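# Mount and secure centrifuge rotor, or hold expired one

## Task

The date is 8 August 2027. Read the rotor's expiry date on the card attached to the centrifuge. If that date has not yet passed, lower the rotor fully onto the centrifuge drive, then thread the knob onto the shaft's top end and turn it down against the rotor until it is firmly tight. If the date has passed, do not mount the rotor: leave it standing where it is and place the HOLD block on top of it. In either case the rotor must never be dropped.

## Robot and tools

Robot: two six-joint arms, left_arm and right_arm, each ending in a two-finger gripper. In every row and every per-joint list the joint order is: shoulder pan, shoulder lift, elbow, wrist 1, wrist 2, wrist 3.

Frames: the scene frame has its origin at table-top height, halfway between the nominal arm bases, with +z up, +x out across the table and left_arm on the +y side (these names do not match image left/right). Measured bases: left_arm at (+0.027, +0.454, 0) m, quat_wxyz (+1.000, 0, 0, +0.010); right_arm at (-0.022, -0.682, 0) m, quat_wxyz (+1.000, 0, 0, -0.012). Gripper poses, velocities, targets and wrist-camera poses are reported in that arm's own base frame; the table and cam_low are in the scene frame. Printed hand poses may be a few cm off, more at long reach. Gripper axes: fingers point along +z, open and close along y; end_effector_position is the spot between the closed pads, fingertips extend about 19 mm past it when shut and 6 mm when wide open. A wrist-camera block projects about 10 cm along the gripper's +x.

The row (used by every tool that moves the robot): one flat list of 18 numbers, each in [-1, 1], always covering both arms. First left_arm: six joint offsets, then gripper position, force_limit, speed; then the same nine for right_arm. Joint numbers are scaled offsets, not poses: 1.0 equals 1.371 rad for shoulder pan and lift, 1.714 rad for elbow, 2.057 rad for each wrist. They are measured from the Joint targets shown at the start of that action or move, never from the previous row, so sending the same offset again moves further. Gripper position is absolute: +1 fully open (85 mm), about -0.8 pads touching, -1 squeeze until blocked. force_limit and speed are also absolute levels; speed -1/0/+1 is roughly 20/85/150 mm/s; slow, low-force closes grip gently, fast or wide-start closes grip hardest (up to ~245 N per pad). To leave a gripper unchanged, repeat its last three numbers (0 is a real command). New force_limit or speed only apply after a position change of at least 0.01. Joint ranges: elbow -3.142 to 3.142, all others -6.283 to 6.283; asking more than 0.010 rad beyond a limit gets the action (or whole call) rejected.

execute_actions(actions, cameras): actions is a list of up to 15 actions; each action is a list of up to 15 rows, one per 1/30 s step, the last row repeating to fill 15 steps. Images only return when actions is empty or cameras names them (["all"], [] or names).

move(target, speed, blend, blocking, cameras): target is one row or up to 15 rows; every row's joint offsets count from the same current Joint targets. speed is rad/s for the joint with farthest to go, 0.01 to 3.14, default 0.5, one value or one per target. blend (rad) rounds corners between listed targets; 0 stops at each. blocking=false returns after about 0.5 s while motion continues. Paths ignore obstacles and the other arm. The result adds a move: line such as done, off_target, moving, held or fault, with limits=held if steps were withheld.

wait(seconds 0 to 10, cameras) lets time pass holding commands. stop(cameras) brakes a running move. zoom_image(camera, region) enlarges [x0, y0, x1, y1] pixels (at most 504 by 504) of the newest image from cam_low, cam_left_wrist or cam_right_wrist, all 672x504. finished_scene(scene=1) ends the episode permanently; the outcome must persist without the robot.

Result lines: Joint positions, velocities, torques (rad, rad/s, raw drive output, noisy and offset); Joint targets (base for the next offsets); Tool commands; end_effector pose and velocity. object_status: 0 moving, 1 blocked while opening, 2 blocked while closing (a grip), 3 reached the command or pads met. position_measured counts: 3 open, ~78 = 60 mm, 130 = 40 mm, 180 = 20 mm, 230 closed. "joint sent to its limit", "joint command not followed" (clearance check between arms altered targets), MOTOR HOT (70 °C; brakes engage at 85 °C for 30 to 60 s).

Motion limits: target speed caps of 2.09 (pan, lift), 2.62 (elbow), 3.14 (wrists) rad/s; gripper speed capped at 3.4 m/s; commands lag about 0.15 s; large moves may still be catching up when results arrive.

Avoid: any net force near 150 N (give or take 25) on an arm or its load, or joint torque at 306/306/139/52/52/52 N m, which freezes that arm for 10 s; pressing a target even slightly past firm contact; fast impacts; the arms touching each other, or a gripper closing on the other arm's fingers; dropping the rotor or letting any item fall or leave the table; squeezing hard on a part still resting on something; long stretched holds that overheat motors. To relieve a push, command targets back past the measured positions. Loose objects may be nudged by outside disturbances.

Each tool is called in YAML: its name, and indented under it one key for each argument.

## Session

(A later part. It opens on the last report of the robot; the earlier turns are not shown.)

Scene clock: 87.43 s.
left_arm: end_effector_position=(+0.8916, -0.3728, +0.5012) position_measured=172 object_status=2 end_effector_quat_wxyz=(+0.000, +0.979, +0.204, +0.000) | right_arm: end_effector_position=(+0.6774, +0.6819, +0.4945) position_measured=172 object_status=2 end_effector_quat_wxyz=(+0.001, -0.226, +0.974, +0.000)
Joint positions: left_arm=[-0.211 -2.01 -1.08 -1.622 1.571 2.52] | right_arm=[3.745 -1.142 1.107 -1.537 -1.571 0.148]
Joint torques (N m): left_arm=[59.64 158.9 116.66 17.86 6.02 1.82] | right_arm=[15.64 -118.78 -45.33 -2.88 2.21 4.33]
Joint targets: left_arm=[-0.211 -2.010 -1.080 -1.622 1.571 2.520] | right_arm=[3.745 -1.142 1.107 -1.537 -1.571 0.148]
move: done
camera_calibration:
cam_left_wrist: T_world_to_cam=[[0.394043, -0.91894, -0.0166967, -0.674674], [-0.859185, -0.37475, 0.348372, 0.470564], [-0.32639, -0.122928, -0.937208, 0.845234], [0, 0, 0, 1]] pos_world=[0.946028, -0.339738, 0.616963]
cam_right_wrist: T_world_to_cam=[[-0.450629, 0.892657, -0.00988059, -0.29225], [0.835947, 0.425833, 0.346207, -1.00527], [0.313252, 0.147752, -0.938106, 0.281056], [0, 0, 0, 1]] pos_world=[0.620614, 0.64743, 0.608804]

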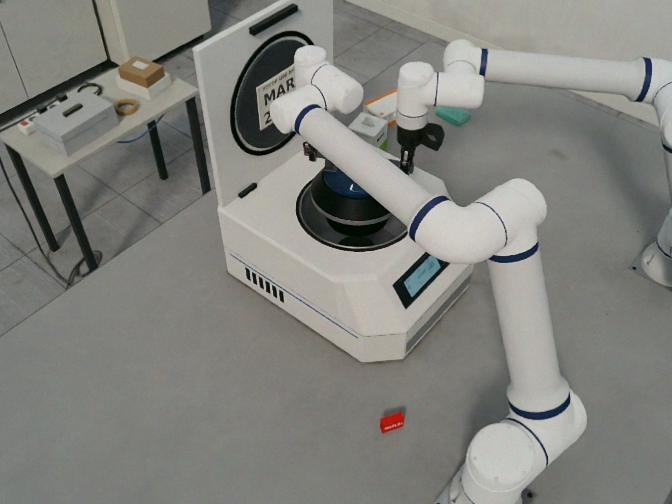

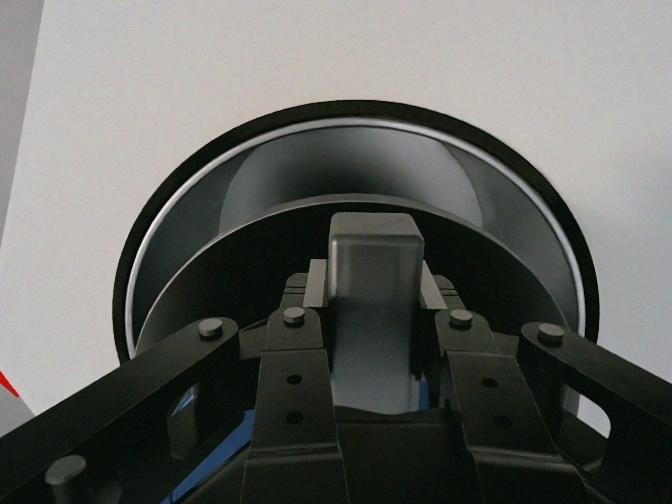

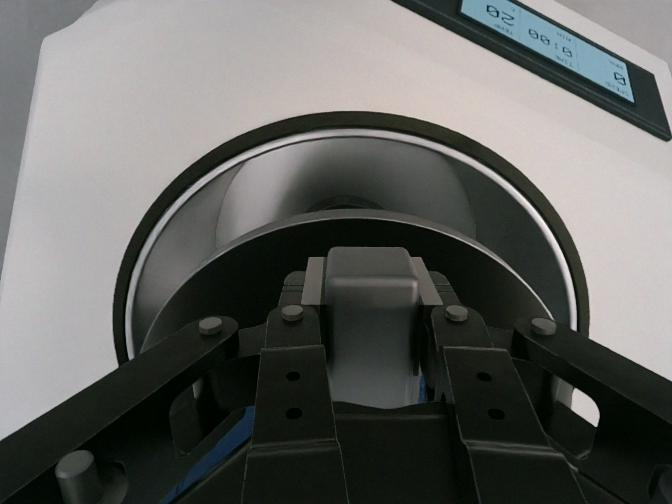

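zoom_image:
  camera: "cam_left_wrist"
  region: [100, 240, 180, 340]

zoom_image:
  camera: "cam_left_wrist"
  region: [530, 240, 610, 340]

zoom_image:
  camera: "cam_right_wrist"
  region: [100, 240, 180, 340]

zoom_image:
  camera: "cam_right_wrist"
  region: [520, 240, 600, 340]

Scaled by 5.040.

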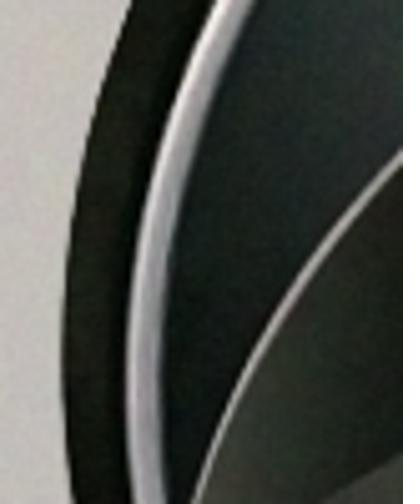

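Scaled by 5.040.

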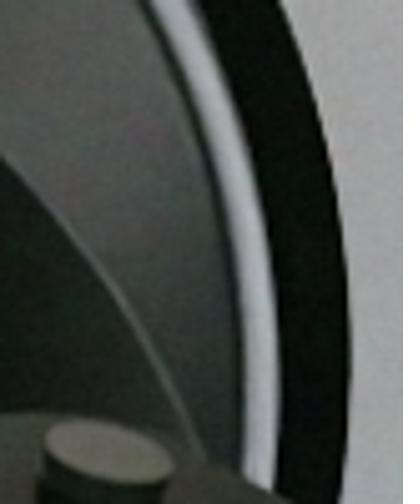

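Scaled by 5.040.

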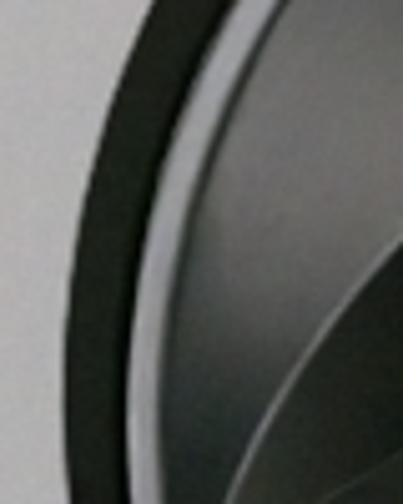

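Scaled by 5.040.

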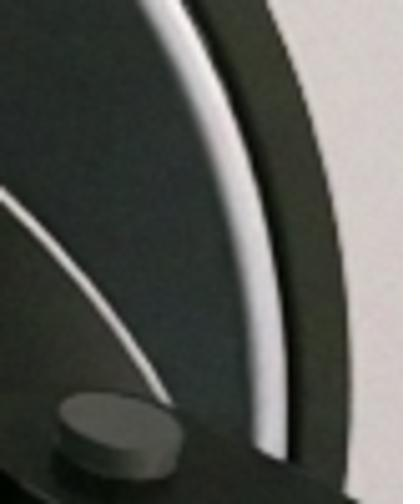

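move:
  target:
    - [-0.00091, -0.00077, 0.00093, -0.00024, 0, -0.00061, -0.97, 1.0, -1, -0.00102, 0, 0, 0, 0, -0.00063, -0.97, 1.0, -1]
    - [-0.00091, 0, -0.02036, 0.01699, 0, -0.00061, -0.97, 1.0, -1, -0.00102, -0.00073, 0.02124, -0.01721, 0, -0.00063, -0.97, 1.0, -1]
  speed: 0.025
  cameras: ["all"]

zoom_image:
  camera: "cam_low"
  region: [320, 190, 400, 260]

Scene clock: 92.03 s.
left_arm: end_effector_position=(+0.8918, -0.3741, +0.4813) position_measured=172 object_status=2 end_effector_quat_wxyz=(+0.000, +0.979, +0.204, +0.000) | right_arm: end_effector_position=(+0.6781, +0.6808, +0.4746) position_measured=172 object_status=2 end_effector_quat_wxyz=(+0.001, -0.226, +0.974, +0.000)
Joint positions: left_arm=[-0.213 -2.01 -1.115 -1.587 1.571 2.518] | right_arm=[3.743 -1.143 1.144 -1.572 -1.571 0.147]
Joint torques (N m): left_arm=[15.49 168.07 111.78 14.09 4.36 -4.02] | right_arm=[-10.69 -113.95 -47.87 -9.5 -1.26 -3.83]
Joint targets: left_arm=[-0.212 -2.010 -1.115 -1.587 1.571 2.519] | right_arm=[3.743 -1.143 1.144 -1.573 -1.571 0.147]
move: done
camera_calibration:
cam_left_wrist: T_world_to_cam=[[0.394044, -0.91894, -0.0166973, -0.67628], [-0.859185, -0.374751, 0.348372, 0.47718], [-0.32639, -0.122928, -0.937208, 0.826489], [0, 0, 0, 1]] pos_world=[0.946228, -0.341038, 0.597063]
cam_right_wrist: T_world_to_cam=[[-0.450554, 0.892695, -0.00984849, -0.291196], [0.835987, 0.425753, 0.346209, -0.99852], [0.313252, 0.147753, -0.938106, 0.262205], [0, 0, 0, 1]] pos_world=[0.621414, 0.64633, 0.588804]

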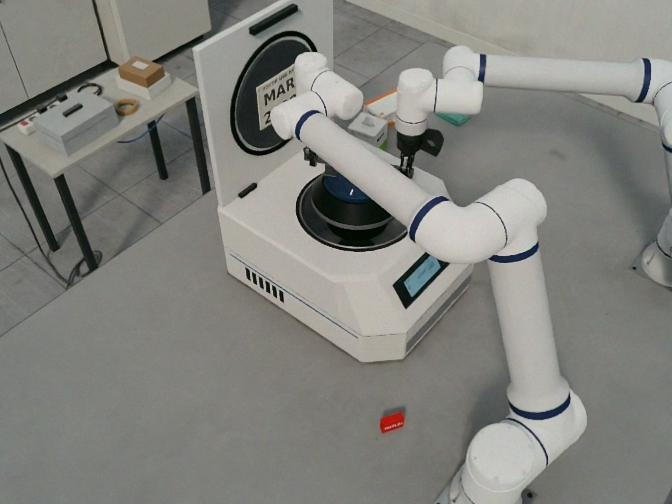

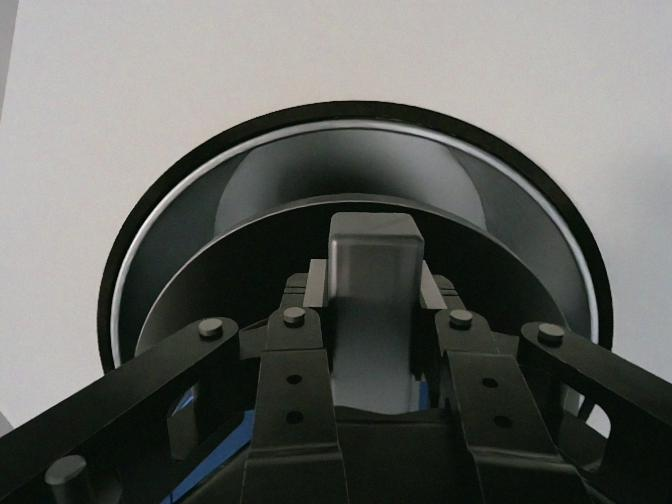

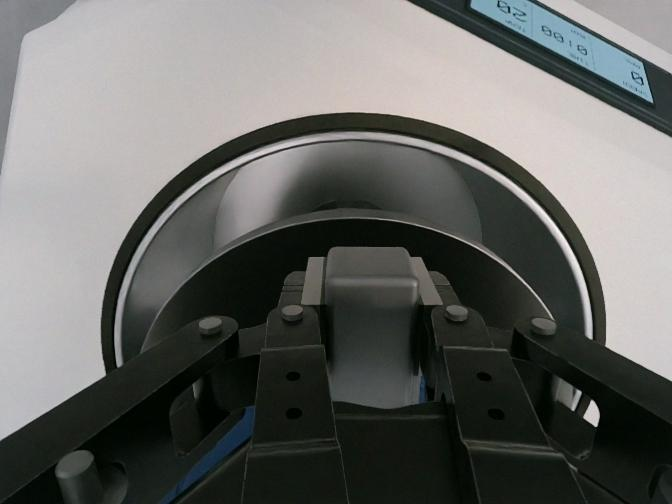

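Scaled by 6.300.

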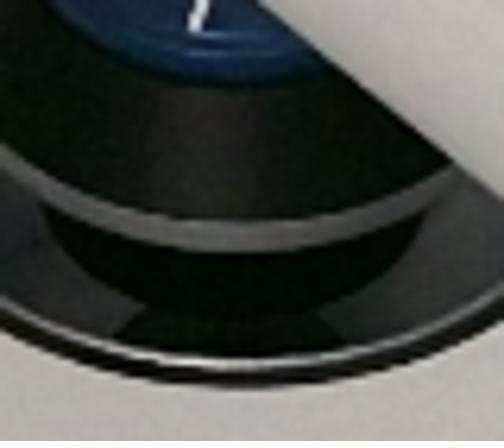

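move:
  target: [0, -0.00036, -0.02509, 0.02115, 0, 0, -0.97, 1.0, -1, 0, 0.00058, 0.02485, -0.0211, 0, 0, -0.97, 1.0, -1]
  speed: 0.03
  cameras: []

Scene clock: 94.50 s.
left_arm: end_effector_position=(+0.8920, -0.3741, +0.4563) position_measured=172 object_status=2 end_effector_quat_wxyz=(+0.000, +0.979, +0.204, +0.000) | right_arm: end_effector_position=(+0.6780, +0.6808, +0.4496) position_measured=172 object_status=2 end_effector_quat_wxyz=(+0.001, -0.226, +0.974, +0.000)
Joint positions: left_arm=[-0.212 -2.011 -1.158 -1.544 1.571 2.518] | right_arm=[3.743 -1.142 1.186 -1.616 -1.571 0.147]
Joint torques (N m): left_arm=[29.91 138.95 115.92 15.84 1.7 -0.98] | right_arm=[-9.23 -92.79 -46.18 -8.15 -3 -1.66]
Joint targets: left_arm=[-0.212 -2.011 -1.158 -1.544 1.571 2.519] | right_arm=[3.743 -1.142 1.187 -1.616 -1.571 0.147]
move: done
No camera images: "cameras" was empty.

move:
  target: [0, -0.00175, -0.02357, 0.02081, 0, 0, -0.97, 1.0, -1, 0, 0.00182, 0.02334, -0.02066, 0, 0, -0.97, 1.0, -1]
  speed: 0.03
  cameras: ["all"]

zoom_image:
  camera: "cam_low"
  region: [290, 170, 430, 270]

Scene clock: 96.67 s.
left_arm: end_effector_position=(+0.8921, -0.3741, +0.4313) position_measured=172 object_status=2 end_effector_quat_wxyz=(+0.000, +0.979, +0.204, +0.000) | right_arm: end_effector_position=(+0.6779, +0.6807, +0.4247) position_measured=172 object_status=2 end_effector_quat_wxyz=(+0.001, -0.226, +0.974, +0.000)
Joint positions: left_arm=[-0.212 -2.013 -1.198 -1.501 1.571 2.518] | right_arm=[3.743 -1.14 1.226 -1.658 -1.571 0.147]
Joint torques (N m): left_arm=[34.46 133.66 119.46 17.06 2.32 0.56] | right_arm=[-6.31 -92.82 -42.94 -5.62 -3.19 0.08]
Joint targets: left_arm=[-0.212 -2.013 -1.198 -1.501 1.571 2.519] | right_arm=[3.743 -1.140 1.227 -1.659 -1.571 0.147]
move: done
camera_calibration:
cam_left_wrist: T_world_to_cam=[[0.394074, -0.918928, -0.0166111, -0.677305], [-0.859173, -0.374747, 0.348407, 0.494828], [-0.326386, -0.123026, -0.937196, 0.779682], [0, 0, 0, 1]] pos_world=[0.946528, -0.341038, 0.547063]
cam_right_wrist: T_world_to_cam=[[-0.450554, 0.892695, -0.00984849, -0.291643], [0.835987, 0.425753, 0.346209, -0.980943], [0.313252, 0.147753, -0.938106, 0.215611], [0, 0, 0, 1]] pos_world=[0.621114, 0.64613, 0.539004]

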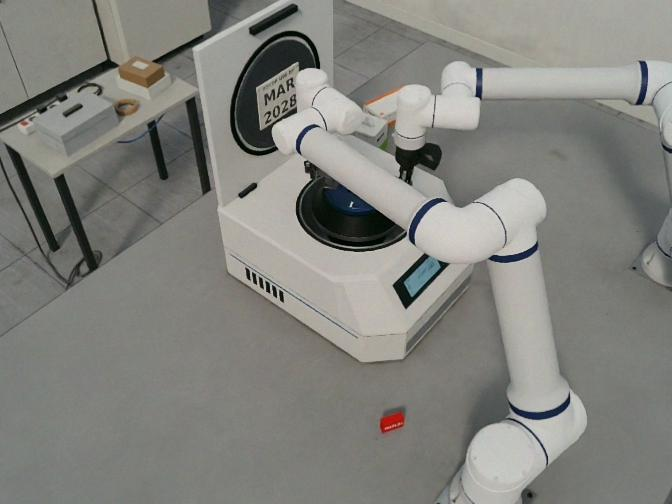

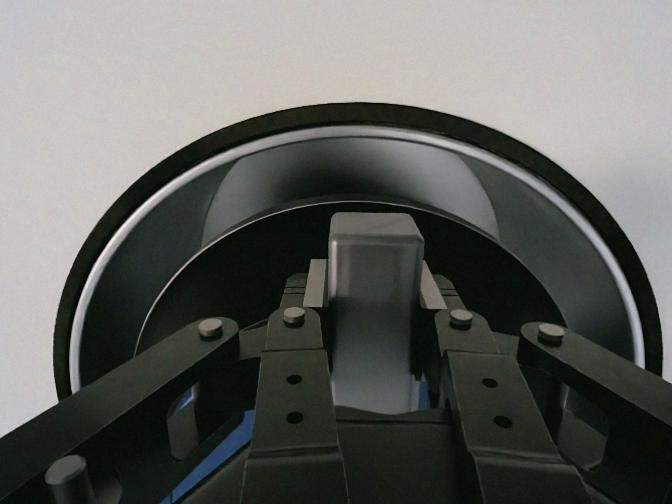

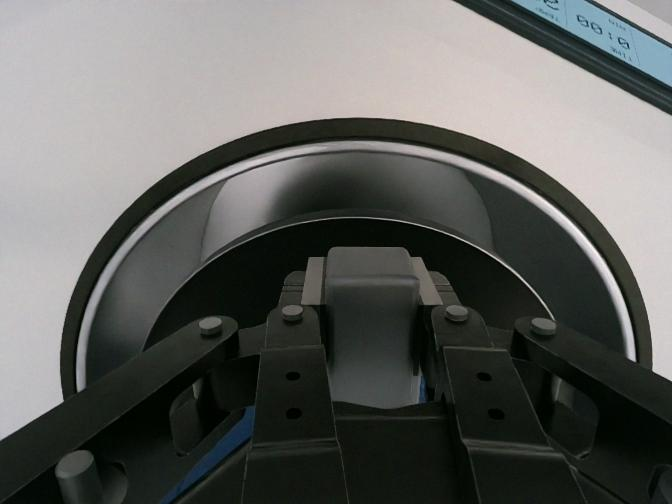

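Scaled by 3.600.

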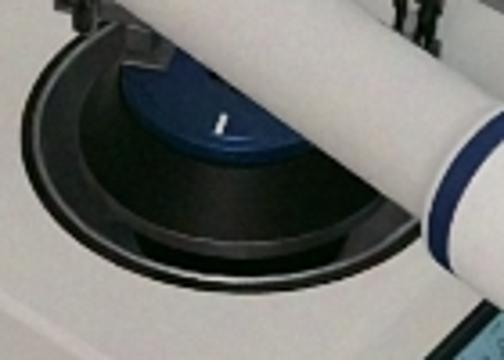

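move:
  target:
    - [0, -0.0036, -0.02651, 0.02449, 0, 0, -0.97, 1.0, -1, 0, 0.00416, 0.02592, -0.02438, 0, 0, -0.97, 1.0, -1]
    - [0, -0.00912, -0.0511, 0.04866, 0, 0, -0.97, 1.0, -1, 0, 0.01026, 0.04995, -0.04846, 0, 0, -0.97, 1.0, -1]
  speed: 0.04
  blend: 0.01
  cameras: []

Scene clock: 100.10 s.
left_arm: end_effector_position=(+0.8922, -0.3741, +0.3713) position_measured=172 object_status=2 end_effector_quat_wxyz=(+0.000, +0.979, +0.204, +0.000) | right_arm: end_effector_position=(+0.6779, +0.6807, +0.3647) position_measured=172 object_status=2 end_effector_quat_wxyz=(+0.001, -0.226, +0.974, +0.000)
Joint positions: left_arm=[-0.212 -2.026 -1.286 -1.401 1.571 2.519] | right_arm=[3.743 -1.126 1.312 -1.758 -1.571 0.147]
Joint torques (N m): left_arm=[34.44 135.03 119.2 16.9 5.7 2.17] | right_arm=[-2.94 -85.44 -41.93 -11.81 -3.08 2.61]
Joint targets: left_arm=[-0.212 -2.026 -1.286 -1.401 1.571 2.519] | right_arm=[3.743 -1.126 1.312 -1.758 -1.571 0.147]
move: done
No camera images: "cameras" was empty.

move:
  target: [0, -0.00708, -0.02272, 0.02366, 0, 0, -0.97, 1.0, -1, 0, 0.00758, 0.02224, -0.02358, 0, 0, -0.97, 1.0, -1]
  speed: 0.03
  cameras: ["all"]

zoom_image:
  camera: "cam_low"
  region: [290, 170, 430, 270]

Scene clock: 102.30 s.
left_arm: end_effector_position=(+0.8922, -0.3741, +0.3413) position_measured=172 object_status=2 end_effector_quat_wxyz=(+0.000, +0.979, +0.204, +0.000) | right_arm: end_effector_position=(+0.6779, +0.6807, +0.3348) position_measured=172 object_status=2 end_effector_quat_wxyz=(+0.001, -0.226, +0.974, +0.000)
Joint positions: left_arm=[-0.212 -2.035 -1.325 -1.352 1.571 2.519] | right_arm=[3.743 -1.115 1.35 -1.807 -1.571 0.147]
Joint torques (N m): left_arm=[35.4 113.2 105.52 17.67 4.32 2.32] | right_arm=[-4.56 -82.39 -43.64 -13.53 -3.08 2.72]
Joint targets: left_arm=[-0.212 -2.035 -1.325 -1.352 1.571 2.519] | right_arm=[3.743 -1.115 1.350 -1.807 -1.571 0.147]
move: done
camera_calibration:
cam_left_wrist: T_world_to_cam=[[0.394074, -0.918928, -0.0166111, -0.678838], [-0.859173, -0.374747, 0.348407, 0.526235], [-0.326386, -0.123026, -0.937196, 0.695461], [0, 0, 0, 1]] pos_world=[0.946628, -0.341038, 0.457163]
cam_right_wrist: T_world_to_cam=[[-0.450555, 0.892694, -0.0098488, -0.292484], [0.835987, 0.425754, 0.346209, -0.949868], [0.313252, 0.147753, -0.938106, 0.13115], [0, 0, 0, 1]] pos_world=[0.621214, 0.64613, 0.449004]

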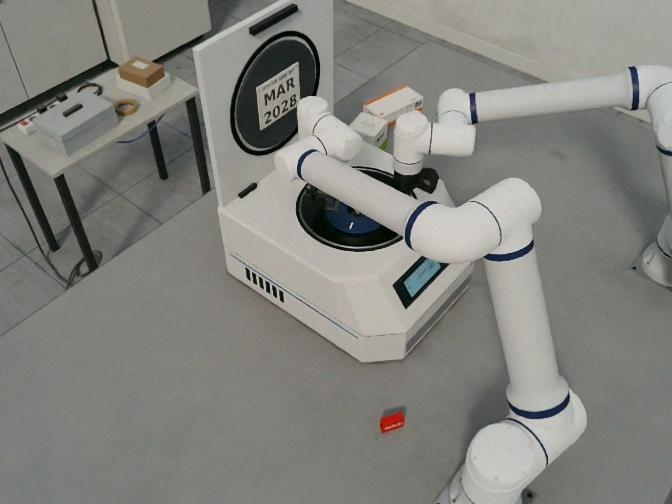

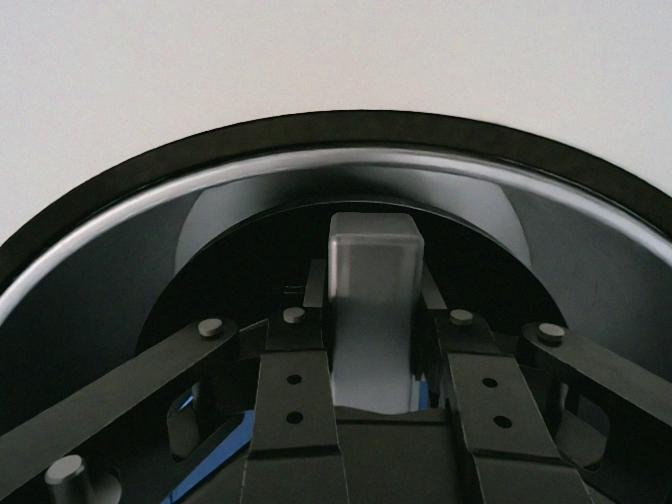

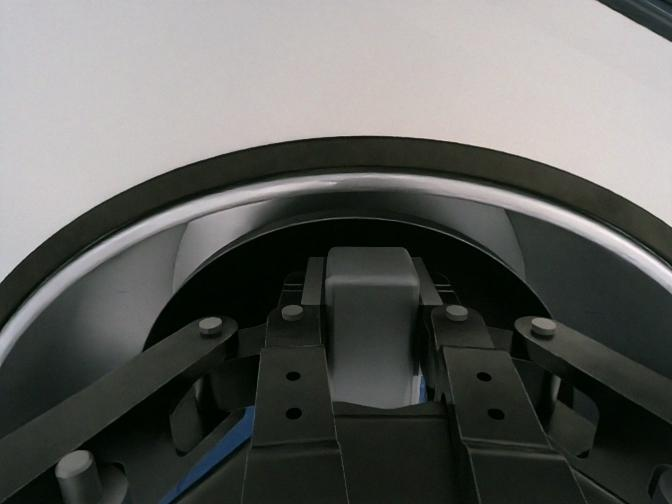

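Scaled by 3.600.

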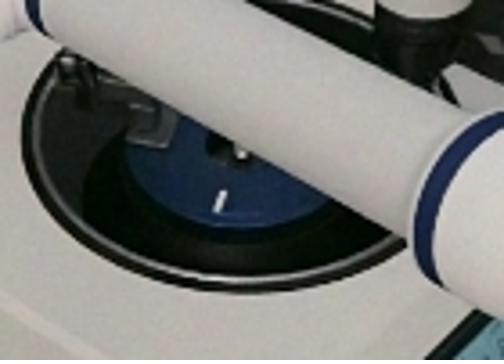

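move:
  target: [0, -0.0042, -0.01071, 0.01173, 0, 0, -0.97, 1.0, -1, 0, 0.00446, 0.01048, -0.0117, 0, 0, -0.97, 1.0, -1]
  speed: 0.02
  cameras: []

Scene clock: 113.87 s.
left_arm: end_effector_position=(+0.8916, -0.3745, +0.3332) position_measured=172 object_status=2 end_effector_quat_wxyz=(+0.001, +0.979, +0.204, +0.001) | right_arm: end_effector_position=(+0.6775, +0.6814, +0.3268) position_measured=172 object_status=2 end_effector_quat_wxyz=(+0.002, -0.226, +0.974, +0.001)
Joint positions: left_arm=[-0.213 -2.037 -1.337 -1.336 1.57 2.519] | right_arm=[3.744 -1.113 1.362 -1.824 -1.57 0.147]
Joint torques (N m): left_arm=[6.68 113.66 78.59 4.17 0.19 0.01] | right_arm=[-2.74 -71.76 -39.36 -7.46 -0.7 -0.09]
Joint targets: left_arm=[-0.213 -2.037 -1.337 -1.336 1.570 2.519] | right_arm=[3.744 -1.113 1.362 -1.824 -1.570 0.147]
Tool commands: left_gripper/position=-0.968627 left_gripper/force_limit=+1.0 left_gripper/speed=-1.0 right_gripper/position=-0.968627 right_gripper/force_limit=+1.0 right_gripper/speed=-1.0
FORCE FAULT: contact force on the left arm reached its limit, and that arm stopped for 10 seconds. FORCE FAULT: contact force on the right arm reached its limit, and that arm stopped for 10 seconds. On each arm, the contact can be on any part of the arm, not only on its tool. The stops overlap, and together they count as 20 of the actions that you can send in this scene. Those arms' remaining commands of this call were not run. Those arms' targets are now where they stood when their stops ended, not their last commands. Those arms accept commands again.
move: fault (left_arm, right_arm)
No camera images: "cameras" was empty.

wait:
  seconds: 0
  cameras: ["all"]

zoom_image:
  camera: "cam_low"
  region: [290, 170, 430, 270]

zoom_image:
  camera: "cam_left_wrist"
  region: [160, 140, 560, 440]

zoom_image:
  camera: "cam_right_wrist"
  region: [160, 140, 560, 440]

Scene clock: 114.43 s.
left_arm: end_effector_position=(+0.8916, -0.3745, +0.3332) position_measured=172 object_status=2 end_effector_quat_wxyz=(+0.001, +0.979, +0.204, +0.001) | right_arm: end_effector_position=(+0.6775, +0.6814, +0.3268) position_measured=172 object_status=2 end_effector_quat_wxyz=(+0.002, -0.226, +0.974, +0.001)
Joint positions: left_arm=[-0.213 -2.037 -1.337 -1.336 1.57 2.519] | right_arm=[3.744 -1.113 1.362 -1.824 -1.57 0.147]
Joint torques (N m): left_arm=[5.26 106.58 79.13 5.81 0.9 -0.35] | right_arm=[-4.13 -70.82 -39.06 -11.76 -0.67 -0.02]
Joint targets: left_arm=[-0.213 -2.037 -1.337 -1.336 1.570 2.519] | right_arm=[3.744 -1.113 1.362 -1.824 -1.570 0.147]
Tool commands: left_gripper/position=-0.968627 left_gripper/force_limit=+1.0 left_gripper/speed=-1.0 right_gripper/position=-0.968627 right_gripper/force_limit=+1.0 right_gripper/speed=-1.0
camera_calibration:
cam_left_wrist: T_world_to_cam=[[0.393688, -0.919116, -0.0153371, -0.679296], [-0.85999, -0.374153, 0.347024, 0.529816], [-0.324694, -0.12343, -0.937731, 0.686063], [0, 0, 0, 1]] pos_world=[0.945828, -0.341439, 0.449065]
cam_right_wrist: T_world_to_cam=[[-0.450902, 0.892537, -0.00805347, -0.293668], [0.835153, 0.425061, 0.34906, -0.946992], [0.314972, 0.150666, -0.937066, 0.120169], [0, 0, 0, 1]] pos_world=[0.620618, 0.646534, 0.440799]

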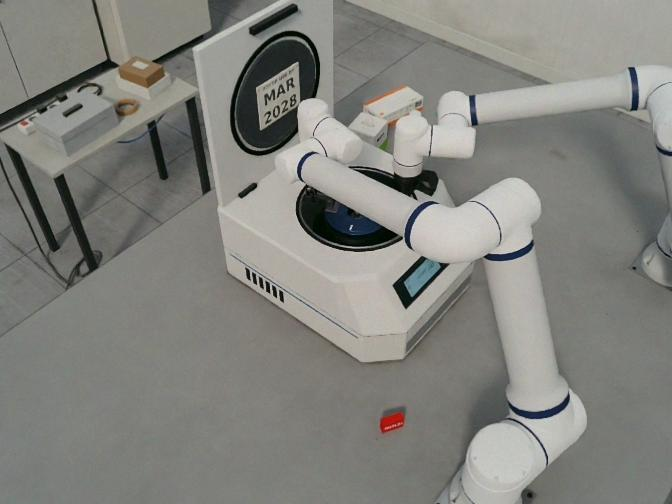

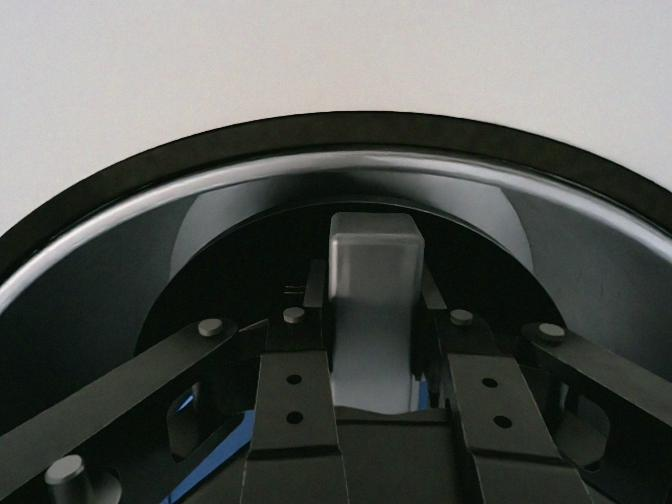

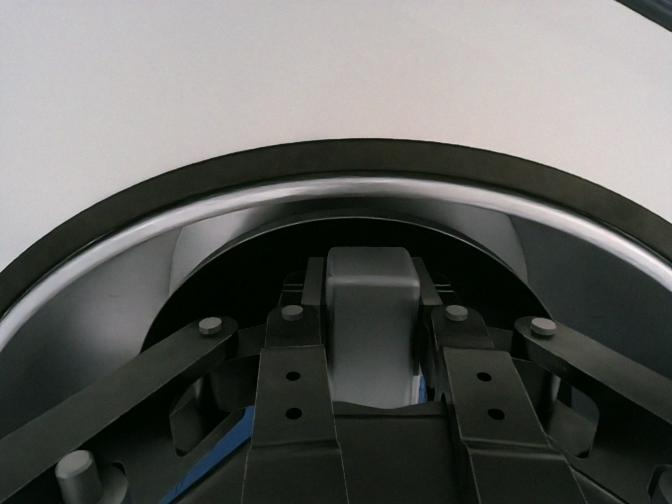

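Scaled by 3.600.

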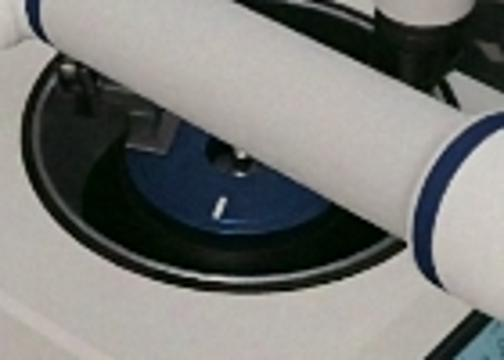

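Scaled by 1.260.

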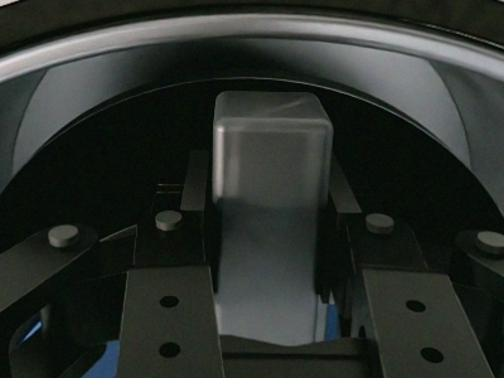

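Scaled by 1.260.

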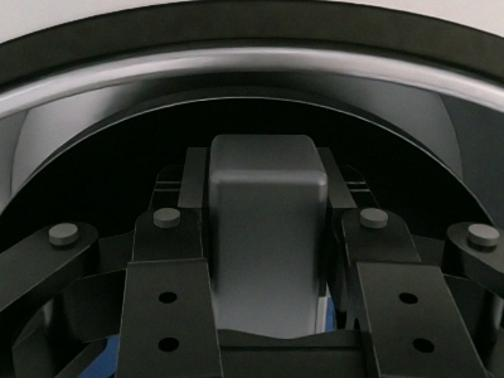

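move:
  target: [-0.0009, -0.00138, 0.00113, -0.00002, 0, 0.00449, -0.97, 1.0, -1, 0.00114, 0.00074, -0.00036, -0.00019, 0, 0.00585, -0.97, 1.0, -1]
  speed: 0.02
  cameras: []

Scene clock: 118.03 s.
left_arm: end_effector_position=(+0.8922, -0.3758, +0.3328) position_measured=172 object_status=2 end_effector_quat_wxyz=(+0.001, +0.980, +0.199, +0.001) | right_arm: end_effector_position=(+0.6769, +0.6827, +0.3264) position_measured=172 object_status=2 end_effector_quat_wxyz=(+0.002, -0.221, +0.975, +0.001)
Joint positions: left_arm=[-0.214 -2.039 -1.335 -1.336 1.57 2.528] | right_arm=[3.745 -1.112 1.361 -1.824 -1.57 0.159]
Joint torques (N m): left_arm=[0.62 61.15 76.27 6.98 0.49 3.9] | right_arm=[-0.97 -40.2 -41.77 -15.81 -0.74 3.94]
Joint targets: left_arm=[-0.214 -2.039 -1.335 -1.336 1.570 2.528] | right_arm=[3.745 -1.112 1.361 -1.824 -1.570 0.159]
move: done
No camera images: "cameras" was empty.

move:
  target: [-0.0009, -0.00124, 0.00148, -0.00041, 0, 0.00449, -0.97, 1.0, -1, 0.00114, 0.0006, -0.00071, 0.00019, 0, 0.00585, -0.97, 1.0, -1]
  speed: 0.02
  cameras: []

Scene clock: 119.17 s.
left_arm: end_effector_position=(+0.8927, -0.3772, +0.3327) position_measured=172 object_status=2 end_effector_quat_wxyz=(+0.001, +0.981, +0.193, +0.001) | right_arm: end_effector_position=(+0.6763, +0.6841, +0.3263) position_measured=172 object_status=2 end_effector_quat_wxyz=(+0.002, -0.216, +0.976, +0.001)
Joint positions: left_arm=[-0.215 -2.041 -1.333 -1.337 1.57 2.537] | right_arm=[3.747 -1.111 1.36 -1.824 -1.57 0.171]
Joint torques (N m): left_arm=[2.48 55.44 74.33 4.57 0.61 3.71] | right_arm=[-2.23 -36.72 -40.37 -5.34 -0.69 3.94]
Joint targets: left_arm=[-0.215 -2.041 -1.333 -1.337 1.570 2.537] | right_arm=[3.747 -1.111 1.360 -1.824 -1.570 0.171]
move: done
No camera images: "cameras" was empty.

move:
  target: [-0.0009, -0.00124, 0.00148, -0.00041, 0, 0.00449, -0.97, 1.0, -1, 0.00114, 0.0006, -0.00071, 0.00019, 0, 0.00585, -0.97, 1.0, -1]
  speed: 0.02
  cameras: []

Scene clock: 122.70 s.
left_arm: end_effector_position=(+0.8932, -0.3785, +0.3327) position_measured=172 object_status=2 end_effector_quat_wxyz=(+0.001, +0.982, +0.188, +0.001) | right_arm: end_effector_position=(+0.6756, +0.6854, +0.3263) position_measured=172 object_status=2 end_effector_quat_wxyz=(+0.002, -0.210, +0.978, +0.001)
Joint positions: left_arm=[-0.217 -2.042 -1.33 -1.338 1.57 2.546] | right_arm=[3.749 -1.11 1.359 -1.824 -1.57 0.183]
Joint torques (N m): left_arm=[2.16 56.18 75.44 4.99 0.76 3.89] | right_arm=[-0.74 -38.52 -39.42 -4.15 -0.67 4.15]
Joint targets: left_arm=[-0.217 -2.042 -1.330 -1.338 1.570 2.546] | right_arm=[3.749 -1.110 1.359 -1.824 -1.570 0.183]
move: done
No camera images: "cameras" was empty.

move:
  target: [0.0036, 0.00496, -0.00592, 0.00164, 0, -0.01796, -0.97, 1.0, -1, -0.00456, -0.0024, 0.00284, -0.00076, 0, -0.0234, -0.97, 1.0, -1]
  speed: 0.03
  cameras: []

Scene clock: 124.87 s.
left_arm: end_effector_position=(+0.8910, -0.3732, +0.3327) position_measured=172 object_status=2 end_effector_quat_wxyz=(+0.001, +0.978, +0.209, +0.001) | right_arm: end_effector_position=(+0.6782, +0.6801, +0.3263) position_measured=172 object_status=2 end_effector_quat_wxyz=(+0.002, -0.231, +0.973, +0.001)
Joint positions: left_arm=[-0.212 -2.036 -1.34 -1.334 1.57 2.509] | right_arm=[3.742 -1.114 1.364 -1.825 -1.57 0.135]
Joint torques (N m): left_arm=[24.73 88.17 44.87 8.88 0.9 -6.15] | right_arm=[-25.32 -57.05 -22.21 -16.87 -1.06 -5.65]
Joint targets: left_arm=[-0.212 -2.036 -1.341 -1.334 1.570 2.509] | right_arm=[3.742 -1.114 1.364 -1.825 -1.570 0.135]
move: done
No camera images: "cameras" was empty.

move:
  target: [0.0009, 0.00124, -0.00148, 0.00041, 0, -0.00449, -0.97, 1.0, -1, -0.00114, -0.0006, 0.00071, -0.00019, 0, -0.00585, -0.97, 1.0, -1]
  speed: 0.02
  cameras: []

Scene clock: 126.03 s.
left_arm: end_effector_position=(+0.8905, -0.3719, +0.3327) position_measured=172 object_status=2 end_effector_quat_wxyz=(+0.001, +0.977, +0.214, +0.001) | right_arm: end_effector_position=(+0.6788, +0.6787, +0.3263) position_measured=172 object_status=2 end_effector_quat_wxyz=(+0.002, -0.236, +0.972, +0.001)
Joint positions: left_arm=[-0.211 -2.034 -1.343 -1.334 1.57 2.5] | right_arm=[3.741 -1.114 1.365 -1.826 -1.57 0.123]
Joint torques (N m): left_arm=[26.47 87.26 44.71 8.75 0.71 -6.41] | right_arm=[-23.53 -58.08 -22.1 -16.03 -1.18 -5.53]
Joint targets: left_arm=[-0.211 -2.034 -1.343 -1.333 1.570 2.500] | right_arm=[3.741 -1.114 1.365 -1.826 -1.570 0.123]
move: done
No camera images: "cameras" was empty.

wait:
  seconds: 0
  cameras: ["all"]

zoom_image:
  camera: "cam_low"
  region: [330, 190, 390, 250]

Scene clock: 126.30 s.
left_arm: end_effector_position=(+0.8905, -0.3719, +0.3327) position_measured=172 object_status=2 end_effector_quat_wxyz=(+0.001, +0.977, +0.214, +0.001) | right_arm: end_effector_position=(+0.6788, +0.6787, +0.3263) position_measured=172 object_status=2 end_effector_quat_wxyz=(+0.002, -0.236, +0.972, +0.001)
Joint positions: left_arm=[-0.211 -2.034 -1.343 -1.334 1.57 2.5] | right_arm=[3.741 -1.114 1.365 -1.826 -1.57 0.123]
Joint torques (N m): left_arm=[25.13 86.36 45.78 9.27 1.05 -5.81] | right_arm=[-23.71 -58.74 -22.39 -15.97 -1.29 -5.63]
Joint targets: left_arm=[-0.211 -2.034 -1.343 -1.333 1.570 2.500] | right_arm=[3.741 -1.114 1.365 -1.826 -1.570 0.123]
Tool commands: left_gripper/position=-0.97 left_gripper/force_limit=+1.0 left_gripper/speed=-1.0 right_gripper/position=-0.97 right_gripper/force_limit=+1.0 right_gripper/speed=-1.0
camera_calibration:
cam_left_wrist: T_world_to_cam=[[0.412796, -0.910694, -0.0153721, -0.690258], [-0.851975, -0.392038, 0.347051, 0.516248], [-0.322084, -0.130165, -0.93772, 0.680736], [0, 0, 0, 1]] pos_world=[0.94402, -0.337617, 0.448565]
cam_right_wrist: T_world_to_cam=[[-0.469519, 0.882884, -0.00823782, -0.271432], [0.826001, 0.442527, 0.34913, -0.952386], [0.311887, 0.157119, -0.937038, 0.11742], [0, 0, 0, 1]] pos_world=[0.622607, 0.64265, 0.440298]

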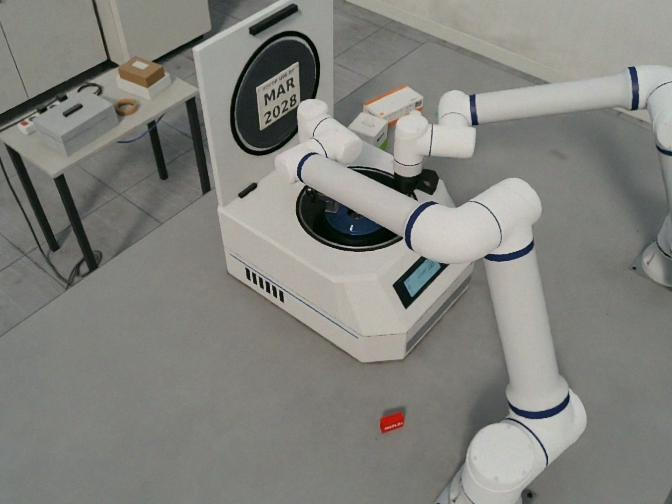

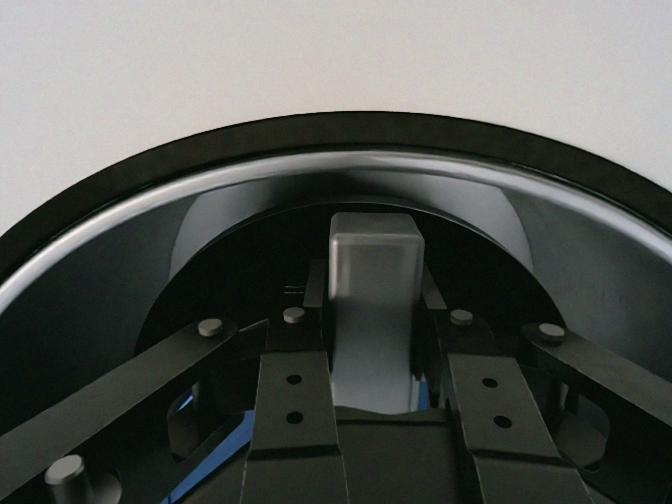

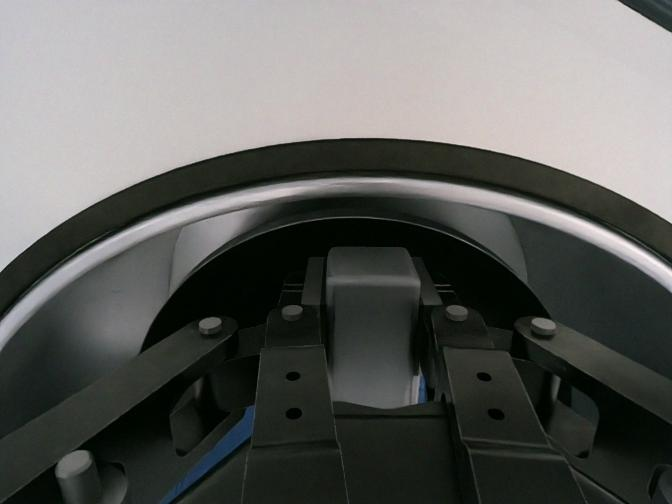

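Scaled by 8.400.

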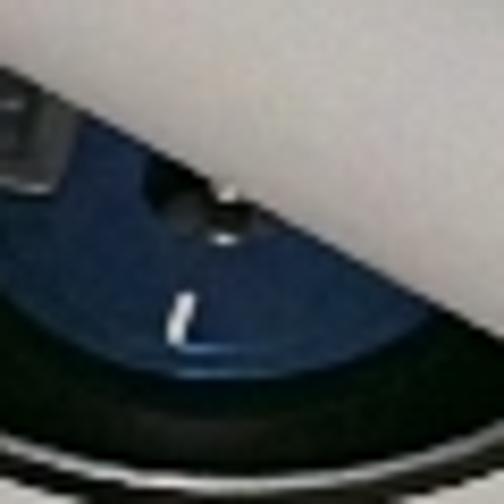

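move:
  target: [0, -0.00014, -0.00036, 0.00039, 0, 0, -0.97, 1.0, -1, 0, 0.00015, 0.00035, -0.00039, 0, 0, -0.97, 1.0, -1]
  speed: 0.02
  cameras: []

Scene clock: 128.33 s.
left_arm: end_effector_position=(+0.8905, -0.3719, +0.3323) position_measured=172 object_status=2 end_effector_quat_wxyz=(+0.001, +0.977, +0.214, +0.001) | right_arm: end_effector_position=(+0.6788, +0.6787, +0.3260) position_measured=172 object_status=2 end_effector_quat_wxyz=(+0.002, -0.236, +0.972, +0.001)
Joint positions: left_arm=[-0.211 -2.034 -1.344 -1.333 1.57 2.5] | right_arm=[3.741 -1.114 1.366 -1.826 -1.57 0.123]
Joint torques (N m): left_arm=[26.88 43.56 35.74 8.97 1.06 -5.37] | right_arm=[-22.77 -30.25 -15.92 -15.67 -1.67 -5.71]
Joint targets: left_arm=[-0.211 -2.034 -1.344 -1.333 1.570 2.500] | right_arm=[3.741 -1.114 1.366 -1.826 -1.570 0.123]
move: done
No camera images: "cameras" was empty.

move:
  target: [0.0009, 0.00124, -0.00148, 0.00041, 0, -0.00449, -0.97, 1.0, -1, -0.00114, -0.0006, 0.00071, -0.00019, 0, -0.00585, -0.97, 1.0, -1]
  speed: 0.02
  cameras: []

move:
  target: [0.0009, 0.00124, -0.00148, 0.00041, 0, -0.00449, -0.97, 1.0, -1, -0.00114, -0.0006, 0.00071, -0.00019, 0, -0.00585, -0.97, 1.0, -1]
  speed: 0.02
  cameras: []

Scene clock: 129.50 s.
left_arm: end_effector_position=(+0.8899, -0.3706, +0.3322) position_measured=172 object_status=2 end_effector_quat_wxyz=(+0.001, +0.976, +0.219, +0.001) | right_arm: end_effector_position=(+0.6795, +0.6774, +0.3258) position_measured=172 object_status=2 end_effector_quat_wxyz=(+0.002, -0.241, +0.971, +0.001)
Joint positions: left_arm=[-0.209 -2.032 -1.346 -1.332 1.57 2.491] | right_arm=[3.739 -1.115 1.367 -1.827 -1.57 0.111]
Joint torques (N m): left_arm=[30.72 61.4 30.02 9.06 0.65 -6.11] | right_arm=[-26.85 -40.89 -12.1 -14.82 -1.84 -5.11]
Joint targets: left_arm=[-0.209 -2.032 -1.346 -1.332 1.570 2.491] | right_arm=[3.739 -1.115 1.367 -1.827 -1.570 0.111]
move: done
No camera images: "cameras" was empty.

Scene clock: 130.37 s.
left_arm: end_effector_position=(+0.8893, -0.3693, +0.3322) position_measured=172 object_status=2 end_effector_quat_wxyz=(+0.001, +0.975, +0.224, +0.001) | right_arm: end_effector_position=(+0.6801, +0.6760, +0.3258) position_measured=172 object_status=2 end_effector_quat_wxyz=(+0.002, -0.246, +0.969, +0.001)
Joint positions: left_arm=[-0.208 -2.031 -1.349 -1.331 1.57 2.482] | right_arm=[3.738 -1.116 1.368 -1.827 -1.57 0.099]
Joint torques (N m): left_arm=[34.33 58.92 30.86 10.1 0.39 -6.09] | right_arm=[-25.42 -43.56 -11.72 -13.26 -1.88 -6.26]
Joint targets: left_arm=[-0.208 -2.031 -1.349 -1.331 1.570 2.482] | right_arm=[3.738 -1.116 1.368 -1.827 -1.570 0.099]
move: done
No camera images: "cameras" was empty.

move:
  target:
    - [0, 0.00337, 0.00854, -0.00936, 0, 0, -0.97, 1.0, -1, 0, -0.00359, -0.00833, 0.00933, 0, 0, -0.97, 1.0, -1]
    - [-0.01219, -0.01284, 0.02798, -0.01475, 0, 0.05976, -0.97, 1.0, -1, 0.01505, 0.00508, -0.01869, 0.01219, 0, 0.07791, -0.97, 1.0, -1]
  speed: [0.03, 0.08]
  cameras: []

Scene clock: 136.27 s.
left_arm: end_effector_position=(+0.8962, -0.3871, +0.3442) position_measured=172 object_status=2 end_effector_quat_wxyz=(+0.001, +0.988, +0.156, +0.001) | right_arm: end_effector_position=(+0.6719, +0.6941, +0.3378) position_measured=172 object_status=2 end_effector_quat_wxyz=(+0.002, -0.178, +0.984, +0.001)
Joint positions: left_arm=[-0.225 -2.048 -1.301 -1.361 1.57 2.604] | right_arm=[3.758 -1.109 1.336 -1.802 -1.57 0.259]
Joint torques (N m): left_arm=[-3.09 136.22 130 7.55 0.64 3.82] | right_arm=[7.99 -95.96 -70.05 -4.92 -2.95 5.11]
Joint targets: left_arm=[-0.225 -2.048 -1.301 -1.361 1.570 2.604] | right_arm=[3.758 -1.109 1.336 -1.802 -1.570 0.259]
move: done
No camera images: "cameras" was empty.

move:
  target: [0, -0.00126, -0.0032, 0.00351, 0, 0, -0.97, 1.0, -1, 0, 0.00135, 0.00313, -0.00351, 0, 0, -0.97, 1.0, -1]
  speed: 0.02
  cameras: []

move:
  target: [0, -0.00028, -0.00071, 0.00078, 0, 0, -0.97, 1.0, -1, 0, 0.0003, 0.0007, -0.00078, 0, 0, -0.97, 1.0, -1]
  speed: 0.02
  cameras: []

move:
  target: [0, -0.00028, -0.00071, 0.00078, 0, 0, -0.97, 1.0, -1, 0, 0.0003, 0.0007, -0.00078, 0, 0, -0.97, 1.0, -1]
  speed: 0.02
  cameras: []

Scene clock: 137.37 s.
left_arm: end_effector_position=(+0.8963, -0.3871, +0.3398) position_measured=172 object_status=2 end_effector_quat_wxyz=(+0.001, +0.988, +0.156, +0.001) | right_arm: end_effector_position=(+0.6719, +0.6941, +0.3334) position_measured=172 object_status=2 end_effector_quat_wxyz=(+0.002, -0.178, +0.984, +0.001)
Joint positions: left_arm=[-0.225 -2.05 -1.306 -1.354 1.57 2.605] | right_arm=[3.758 -1.107 1.341 -1.809 -1.57 0.259]
Joint torques (N m): left_arm=[4.04 126.59 100.6 12.67 0.74 2.97] | right_arm=[1.33 -92.81 -48.99 -14.31 -3.04 3.19]
Joint targets: left_arm=[-0.225 -2.050 -1.306 -1.354 1.570 2.604] | right_arm=[3.758 -1.107 1.341 -1.809 -1.570 0.259]
move: done
No camera images: "cameras" was empty.

Scene clock: 138.07 s.
left_arm: end_effector_position=(+0.8963, -0.3871, +0.3387) position_measured=172 object_status=2 end_effector_quat_wxyz=(+0.001, +0.988, +0.156, +0.001) | right_arm: end_effector_position=(+0.6720, +0.6942, +0.3324) position_measured=172 object_status=2 end_effector_quat_wxyz=(+0.002, -0.178, +0.984, +0.001)
Joint positions: left_arm=[-0.225 -2.05 -1.307 -1.353 1.57 2.605] | right_arm=[3.758 -1.107 1.343 -1.811 -1.57 0.259]
Joint torques (N m): left_arm=[5.75 125.46 96.85 13.03 0.55 1.46] | right_arm=[-6.45 -91.19 -47.77 -14.48 -3.28 1.87]
Joint targets: left_arm=[-0.225 -2.050 -1.307 -1.353 1.570 2.604] | right_arm=[3.758 -1.107 1.343 -1.811 -1.570 0.259]
move: done
No camera images: "cameras" was empty.

Scene clock: 138.77 s.
left_arm: end_effector_position=(+0.8963, -0.3871, +0.3379) position_measured=172 object_status=2 end_effector_quat_wxyz=(+0.001, +0.988, +0.156, +0.001) | right_arm: end_effector_position=(+0.6720, +0.6942, +0.3315) position_measured=172 object_status=2 end_effector_quat_wxyz=(+0.002, -0.178, +0.984, +0.001)
Joint positions: left_arm=[-0.225 -2.051 -1.309 -1.351 1.57 2.605] | right_arm=[3.758 -1.106 1.344 -1.812 -1.57 0.259]
Joint torques (N m): left_arm=[8.36 89.69 69.94 12.21 0.53 0.17] | right_arm=[-15.35 -63.54 -28.05 -12.55 -3.44 0.54]
Joint targets: left_arm=[-0.225 -2.051 -1.309 -1.351 1.570 2.604] | right_arm=[3.758 -1.106 1.344 -1.812 -1.570 0.259]
move: done
No camera images: "cameras" was empty.

move:
  target:
    - [0, 0.0007, 0.00178, -0.00195, 0, 0, -0.97, 1.0, -1, 0, -0.00075, -0.00174, 0.00194, 0, 0, -0.97, 1.0, -1]
    - [0.00993, 0.01371, -0.01381, 0.00237, 0, -0.04853, -0.97, 1.0, -1, -0.0122, -0.00817, 0.00701, -0.0004, 0, -0.06328, -0.97, 1.0, -1]
    - [0.00993, 0.01287, -0.01595, 0.00472, 0, -0.04853, -0.97, 1.0, -1, -0.0122, -0.00727, 0.0091, -0.00274, 0, -0.06328, -0.97, 1.0, -1]
  speed: [0.02, 0.08, 0.015]
  cameras: []

Scene clock: 142.90 s.
left_arm: end_effector_position=(+0.8909, -0.3726, +0.3377) position_measured=172 object_status=2 end_effector_quat_wxyz=(+0.001, +0.977, +0.211, +0.001) | right_arm: end_effector_position=(+0.6784, +0.6793, +0.3315) position_measured=172 object_status=2 end_effector_quat_wxyz=(+0.002, -0.233, +0.972, +0.001)
Joint positions: left_arm=[-0.211 -2.033 -1.336 -1.341 1.57 2.505] | right_arm=[3.741 -1.117 1.359 -1.818 -1.57 0.129]
Joint torques (N m): left_arm=[22.16 86.58 68.14 11.5 0.37 -5.15] | right_arm=[-10.98 -63.4 -28.68 -11.54 -0.22 -5.25]
Joint targets: left_arm=[-0.211 -2.033 -1.336 -1.341 1.570 2.505] | right_arm=[3.741 -1.116 1.359 -1.818 -1.570 0.129]
move: done
No camera images: "cameras" was empty.

move:
  target: [0.0009, 0.00124, -0.00148, 0.00041, 0, -0.00449, -0.97, 1.0, -1, -0.00114, -0.0006, 0.00071, -0.00019, 0, -0.00585, -0.97, 1.0, -1]
  speed: 0.02
  cameras: []

move:
  target: [0.0009, 0.00124, -0.00148, 0.00041, 0, -0.00449, -0.97, 1.0, -1, -0.00114, -0.0006, 0.00071, -0.00019, 0, -0.00585, -0.97, 1.0, -1]
  speed: 0.02
  cameras: []

Scene clock: 143.97 s.
left_arm: end_effector_position=(+0.8903, -0.3713, +0.3372) position_measured=172 object_status=2 end_effector_quat_wxyz=(+0.001, +0.976, +0.216, +0.001) | right_arm: end_effector_position=(+0.6790, +0.6779, +0.3309) position_measured=172 object_status=2 end_effector_quat_wxyz=(+0.002, -0.238, +0.971, +0.001)
Joint positions: left_arm=[-0.21 -2.031 -1.339 -1.34 1.57 2.496] | right_arm=[3.74 -1.117 1.361 -1.819 -1.57 0.117]
Joint torques (N m): left_arm=[27.21 88.24 49.65 10.08 0.45 -6.08] | right_arm=[-21.75 -58.71 -14.71 -7.63 -0.82 -5.37]
Joint targets: left_arm=[-0.210 -2.031 -1.339 -1.340 1.570 2.495] | right_arm=[3.740 -1.117 1.361 -1.819 -1.570 0.117]
move: done
No camera images: "cameras" was empty.

Scene clock: 144.83 s.
left_arm: end_effector_position=(+0.8897, -0.3700, +0.3372) position_measured=172 object_status=2 end_effector_quat_wxyz=(+0.001, +0.975, +0.221, +0.001) | right_arm: end_effector_position=(+0.6796, +0.6766, +0.3309) position_measured=172 object_status=2 end_effector_quat_wxyz=(+0.002, -0.243, +0.970, +0.001)
Joint positions: left_arm=[-0.209 -2.03 -1.341 -1.34 1.57 2.486] | right_arm=[3.738 -1.118 1.362 -1.819 -1.57 0.105]
Joint torques (N m): left_arm=[28.8 84.76 49.39 10.59 0.35 -5.5] | right_arm=[-20.85 -61.6 -13.6 -5.97 -1.63 -5.4]
Joint targets: left_arm=[-0.209 -2.030 -1.341 -1.340 1.570 2.486] | right_arm=[3.738 -1.118 1.362 -1.819 -1.570 0.105]
move: done
No camera images: "cameras" was empty.

move:
  target: [0.0009, 0.00124, -0.00148, 0.00041, 0, -0.00449, -0.97, 1.0, -1, -0.00114, -0.0006, 0.00071, -0.00019, 0, -0.00585, -0.97, 1.0, -1]
  speed: 0.02
  cameras: []

move:
  target: [0.0009, 0.00124, -0.00148, 0.00041, 0, -0.00449, -0.97, 1.0, -1, -0.00114, -0.0006, 0.00071, -0.00019, 0, -0.00585, -0.97, 1.0, -1]
  speed: 0.02
  cameras: []

Scene clock: 146.10 s.
left_arm: end_effector_position=(+0.8892, -0.3687, +0.3372) position_measured=172 object_status=2 end_effector_quat_wxyz=(+0.001, +0.974, +0.227, +0.001) | right_arm: end_effector_position=(+0.6802, +0.6752, +0.3309) position_measured=172 object_status=2 end_effector_quat_wxyz=(+0.002, -0.249, +0.969, +0.001)
Joint positions: left_arm=[-0.207 -2.028 -1.344 -1.339 1.57 2.477] | right_arm=[3.737 -1.119 1.363 -1.819 -1.57 0.093]
Joint torques (N m): left_arm=[32.39 82.17 49.19 11.52 0.37 -5.27] | right_arm=[-20.25 -64.28 -13.26 -3.84 -2.84 -5.69]
Joint targets: left_arm=[-0.207 -2.028 -1.344 -1.339 1.570 2.477] | right_arm=[3.737 -1.119 1.363 -1.819 -1.570 0.093]
move: done
No camera images: "cameras" was empty.

Scene clock: 146.97 s.
left_arm: end_effector_position=(+0.8886, -0.3673, +0.3372) position_measured=172 object_status=2 end_effector_quat_wxyz=(+0.001, +0.973, +0.232, +0.001) | right_arm: end_effector_position=(+0.6809, +0.6739, +0.3309) position_measured=172 object_status=2 end_effector_quat_wxyz=(+0.002, -0.254, +0.967, +0.001)
Joint positions: left_arm=[-0.206 -2.026 -1.346 -1.338 1.57 2.468] | right_arm=[3.735 -1.12 1.364 -1.82 -1.57 0.081]
Joint torques (N m): left_arm=[35.42 79.7 51.17 12.01 0.71 -4.93] | right_arm=[-18.52 -66.07 -12.45 -1.6 -3.52 -6.06]
Joint targets: left_arm=[-0.206 -2.026 -1.346 -1.338 1.570 2.468] | right_arm=[3.735 -1.120 1.364 -1.820 -1.570 0.081]
move: done
No camera images: "cameras" was empty.

move:
  target:
    - [0, 0.0007, 0.00178, -0.00195, 0, 0, -0.97, 1.0, -1, 0, -0.00075, -0.00174, 0.00194, 0, 0, -0.97, 1.0, -1]
    - [0.00179, 0.00318, -0.00118, -0.00112, 0, -0.00898, -0.97, 1.0, -1, -0.00228, -0.00195, -0.00033, 0.00156, 0, -0.0117, -0.97, 1.0, -1]
    - [0.00179, 0.00233, -0.00332, 0.00123, 0, -0.00898, -0.97, 1.0, -1, -0.00228, -0.00105, 0.00176, -0.00078, 0, -0.0117, -0.97, 1.0, -1]
  speed: [0.02, 0.03, 0.015]
  cameras: []

Scene clock: 150.33 s.
left_arm: end_effector_position=(+0.8875, -0.3647, +0.3373) position_measured=172 object_status=2 end_effector_quat_wxyz=(+0.001, +0.970, +0.242, +0.001) | right_arm: end_effector_position=(+0.6822, +0.6712, +0.3311) position_measured=172 object_status=2 end_effector_quat_wxyz=(+0.002, -0.264, +0.965, +0.001)
Joint positions: left_arm=[-0.204 -2.023 -1.351 -1.335 1.57 2.449] | right_arm=[3.732 -1.121 1.367 -1.821 -1.57 0.057]
Joint torques (N m): left_arm=[47.95 52.89 55.02 14.8 2.77 -5.19] | right_arm=[-5.28 -64.66 -15.27 2.07 -0.27 -5.33]
Joint targets: left_arm=[-0.204 -2.023 -1.352 -1.335 1.570 2.449] | right_arm=[3.732 -1.121 1.367 -1.821 -1.570 0.057]
move: done
No camera images: "cameras" was empty.

move:
  target:
    - [0, 0.0007, 0.00178, -0.00195, 0, 0, -0.97, 1.0, -1, 0, -0.00075, -0.00174, 0.00194, 0, 0, -0.97, 1.0, -1]
    - [-0.0009, -0.00054, 0.00326, -0.00236, 0, 0.00449, -0.97, 1.0, -1, 0.00114, -0.00015, -0.00245, 0.00213, 0, 0.00585, -0.97, 1.0, -1]
    - [-0.0009, -0.00139, 0.00112, -0.00001, 0, 0.00449, -0.97, 1.0, -1, 0.00114, 0.00075, -0.00036, -0.00021, 0, 0.00585, -0.97, 1.0, -1]
  speed: [0.02, 0.03, 0.015]
  cameras: []

Scene clock: 154.47 s.
left_arm: end_effector_position=(+0.8881, -0.3661, +0.3369) position_measured=172 object_status=2 end_effector_quat_wxyz=(+0.001, +0.972, +0.237, +0.001) | right_arm: end_effector_position=(+0.6815, +0.6727, +0.3307) position_measured=172 object_status=2 end_effector_quat_wxyz=(+0.002, -0.259, +0.966, +0.001)
Joint positions: left_arm=[-0.205 -2.025 -1.349 -1.335 1.57 2.458] | right_arm=[3.734 -1.12 1.366 -1.822 -1.57 0.069]
Joint torques (N m): left_arm=[20.9 37.04 42.4 13.4 5.36 2.91] | right_arm=[3.24 -44.74 -6.59 -0.75 -0.61 3.13]
Joint targets: left_arm=[-0.205 -2.025 -1.350 -1.335 1.570 2.458] | right_arm=[3.734 -1.120 1.367 -1.822 -1.570 0.069]
move: done
No camera images: "cameras" was empty.


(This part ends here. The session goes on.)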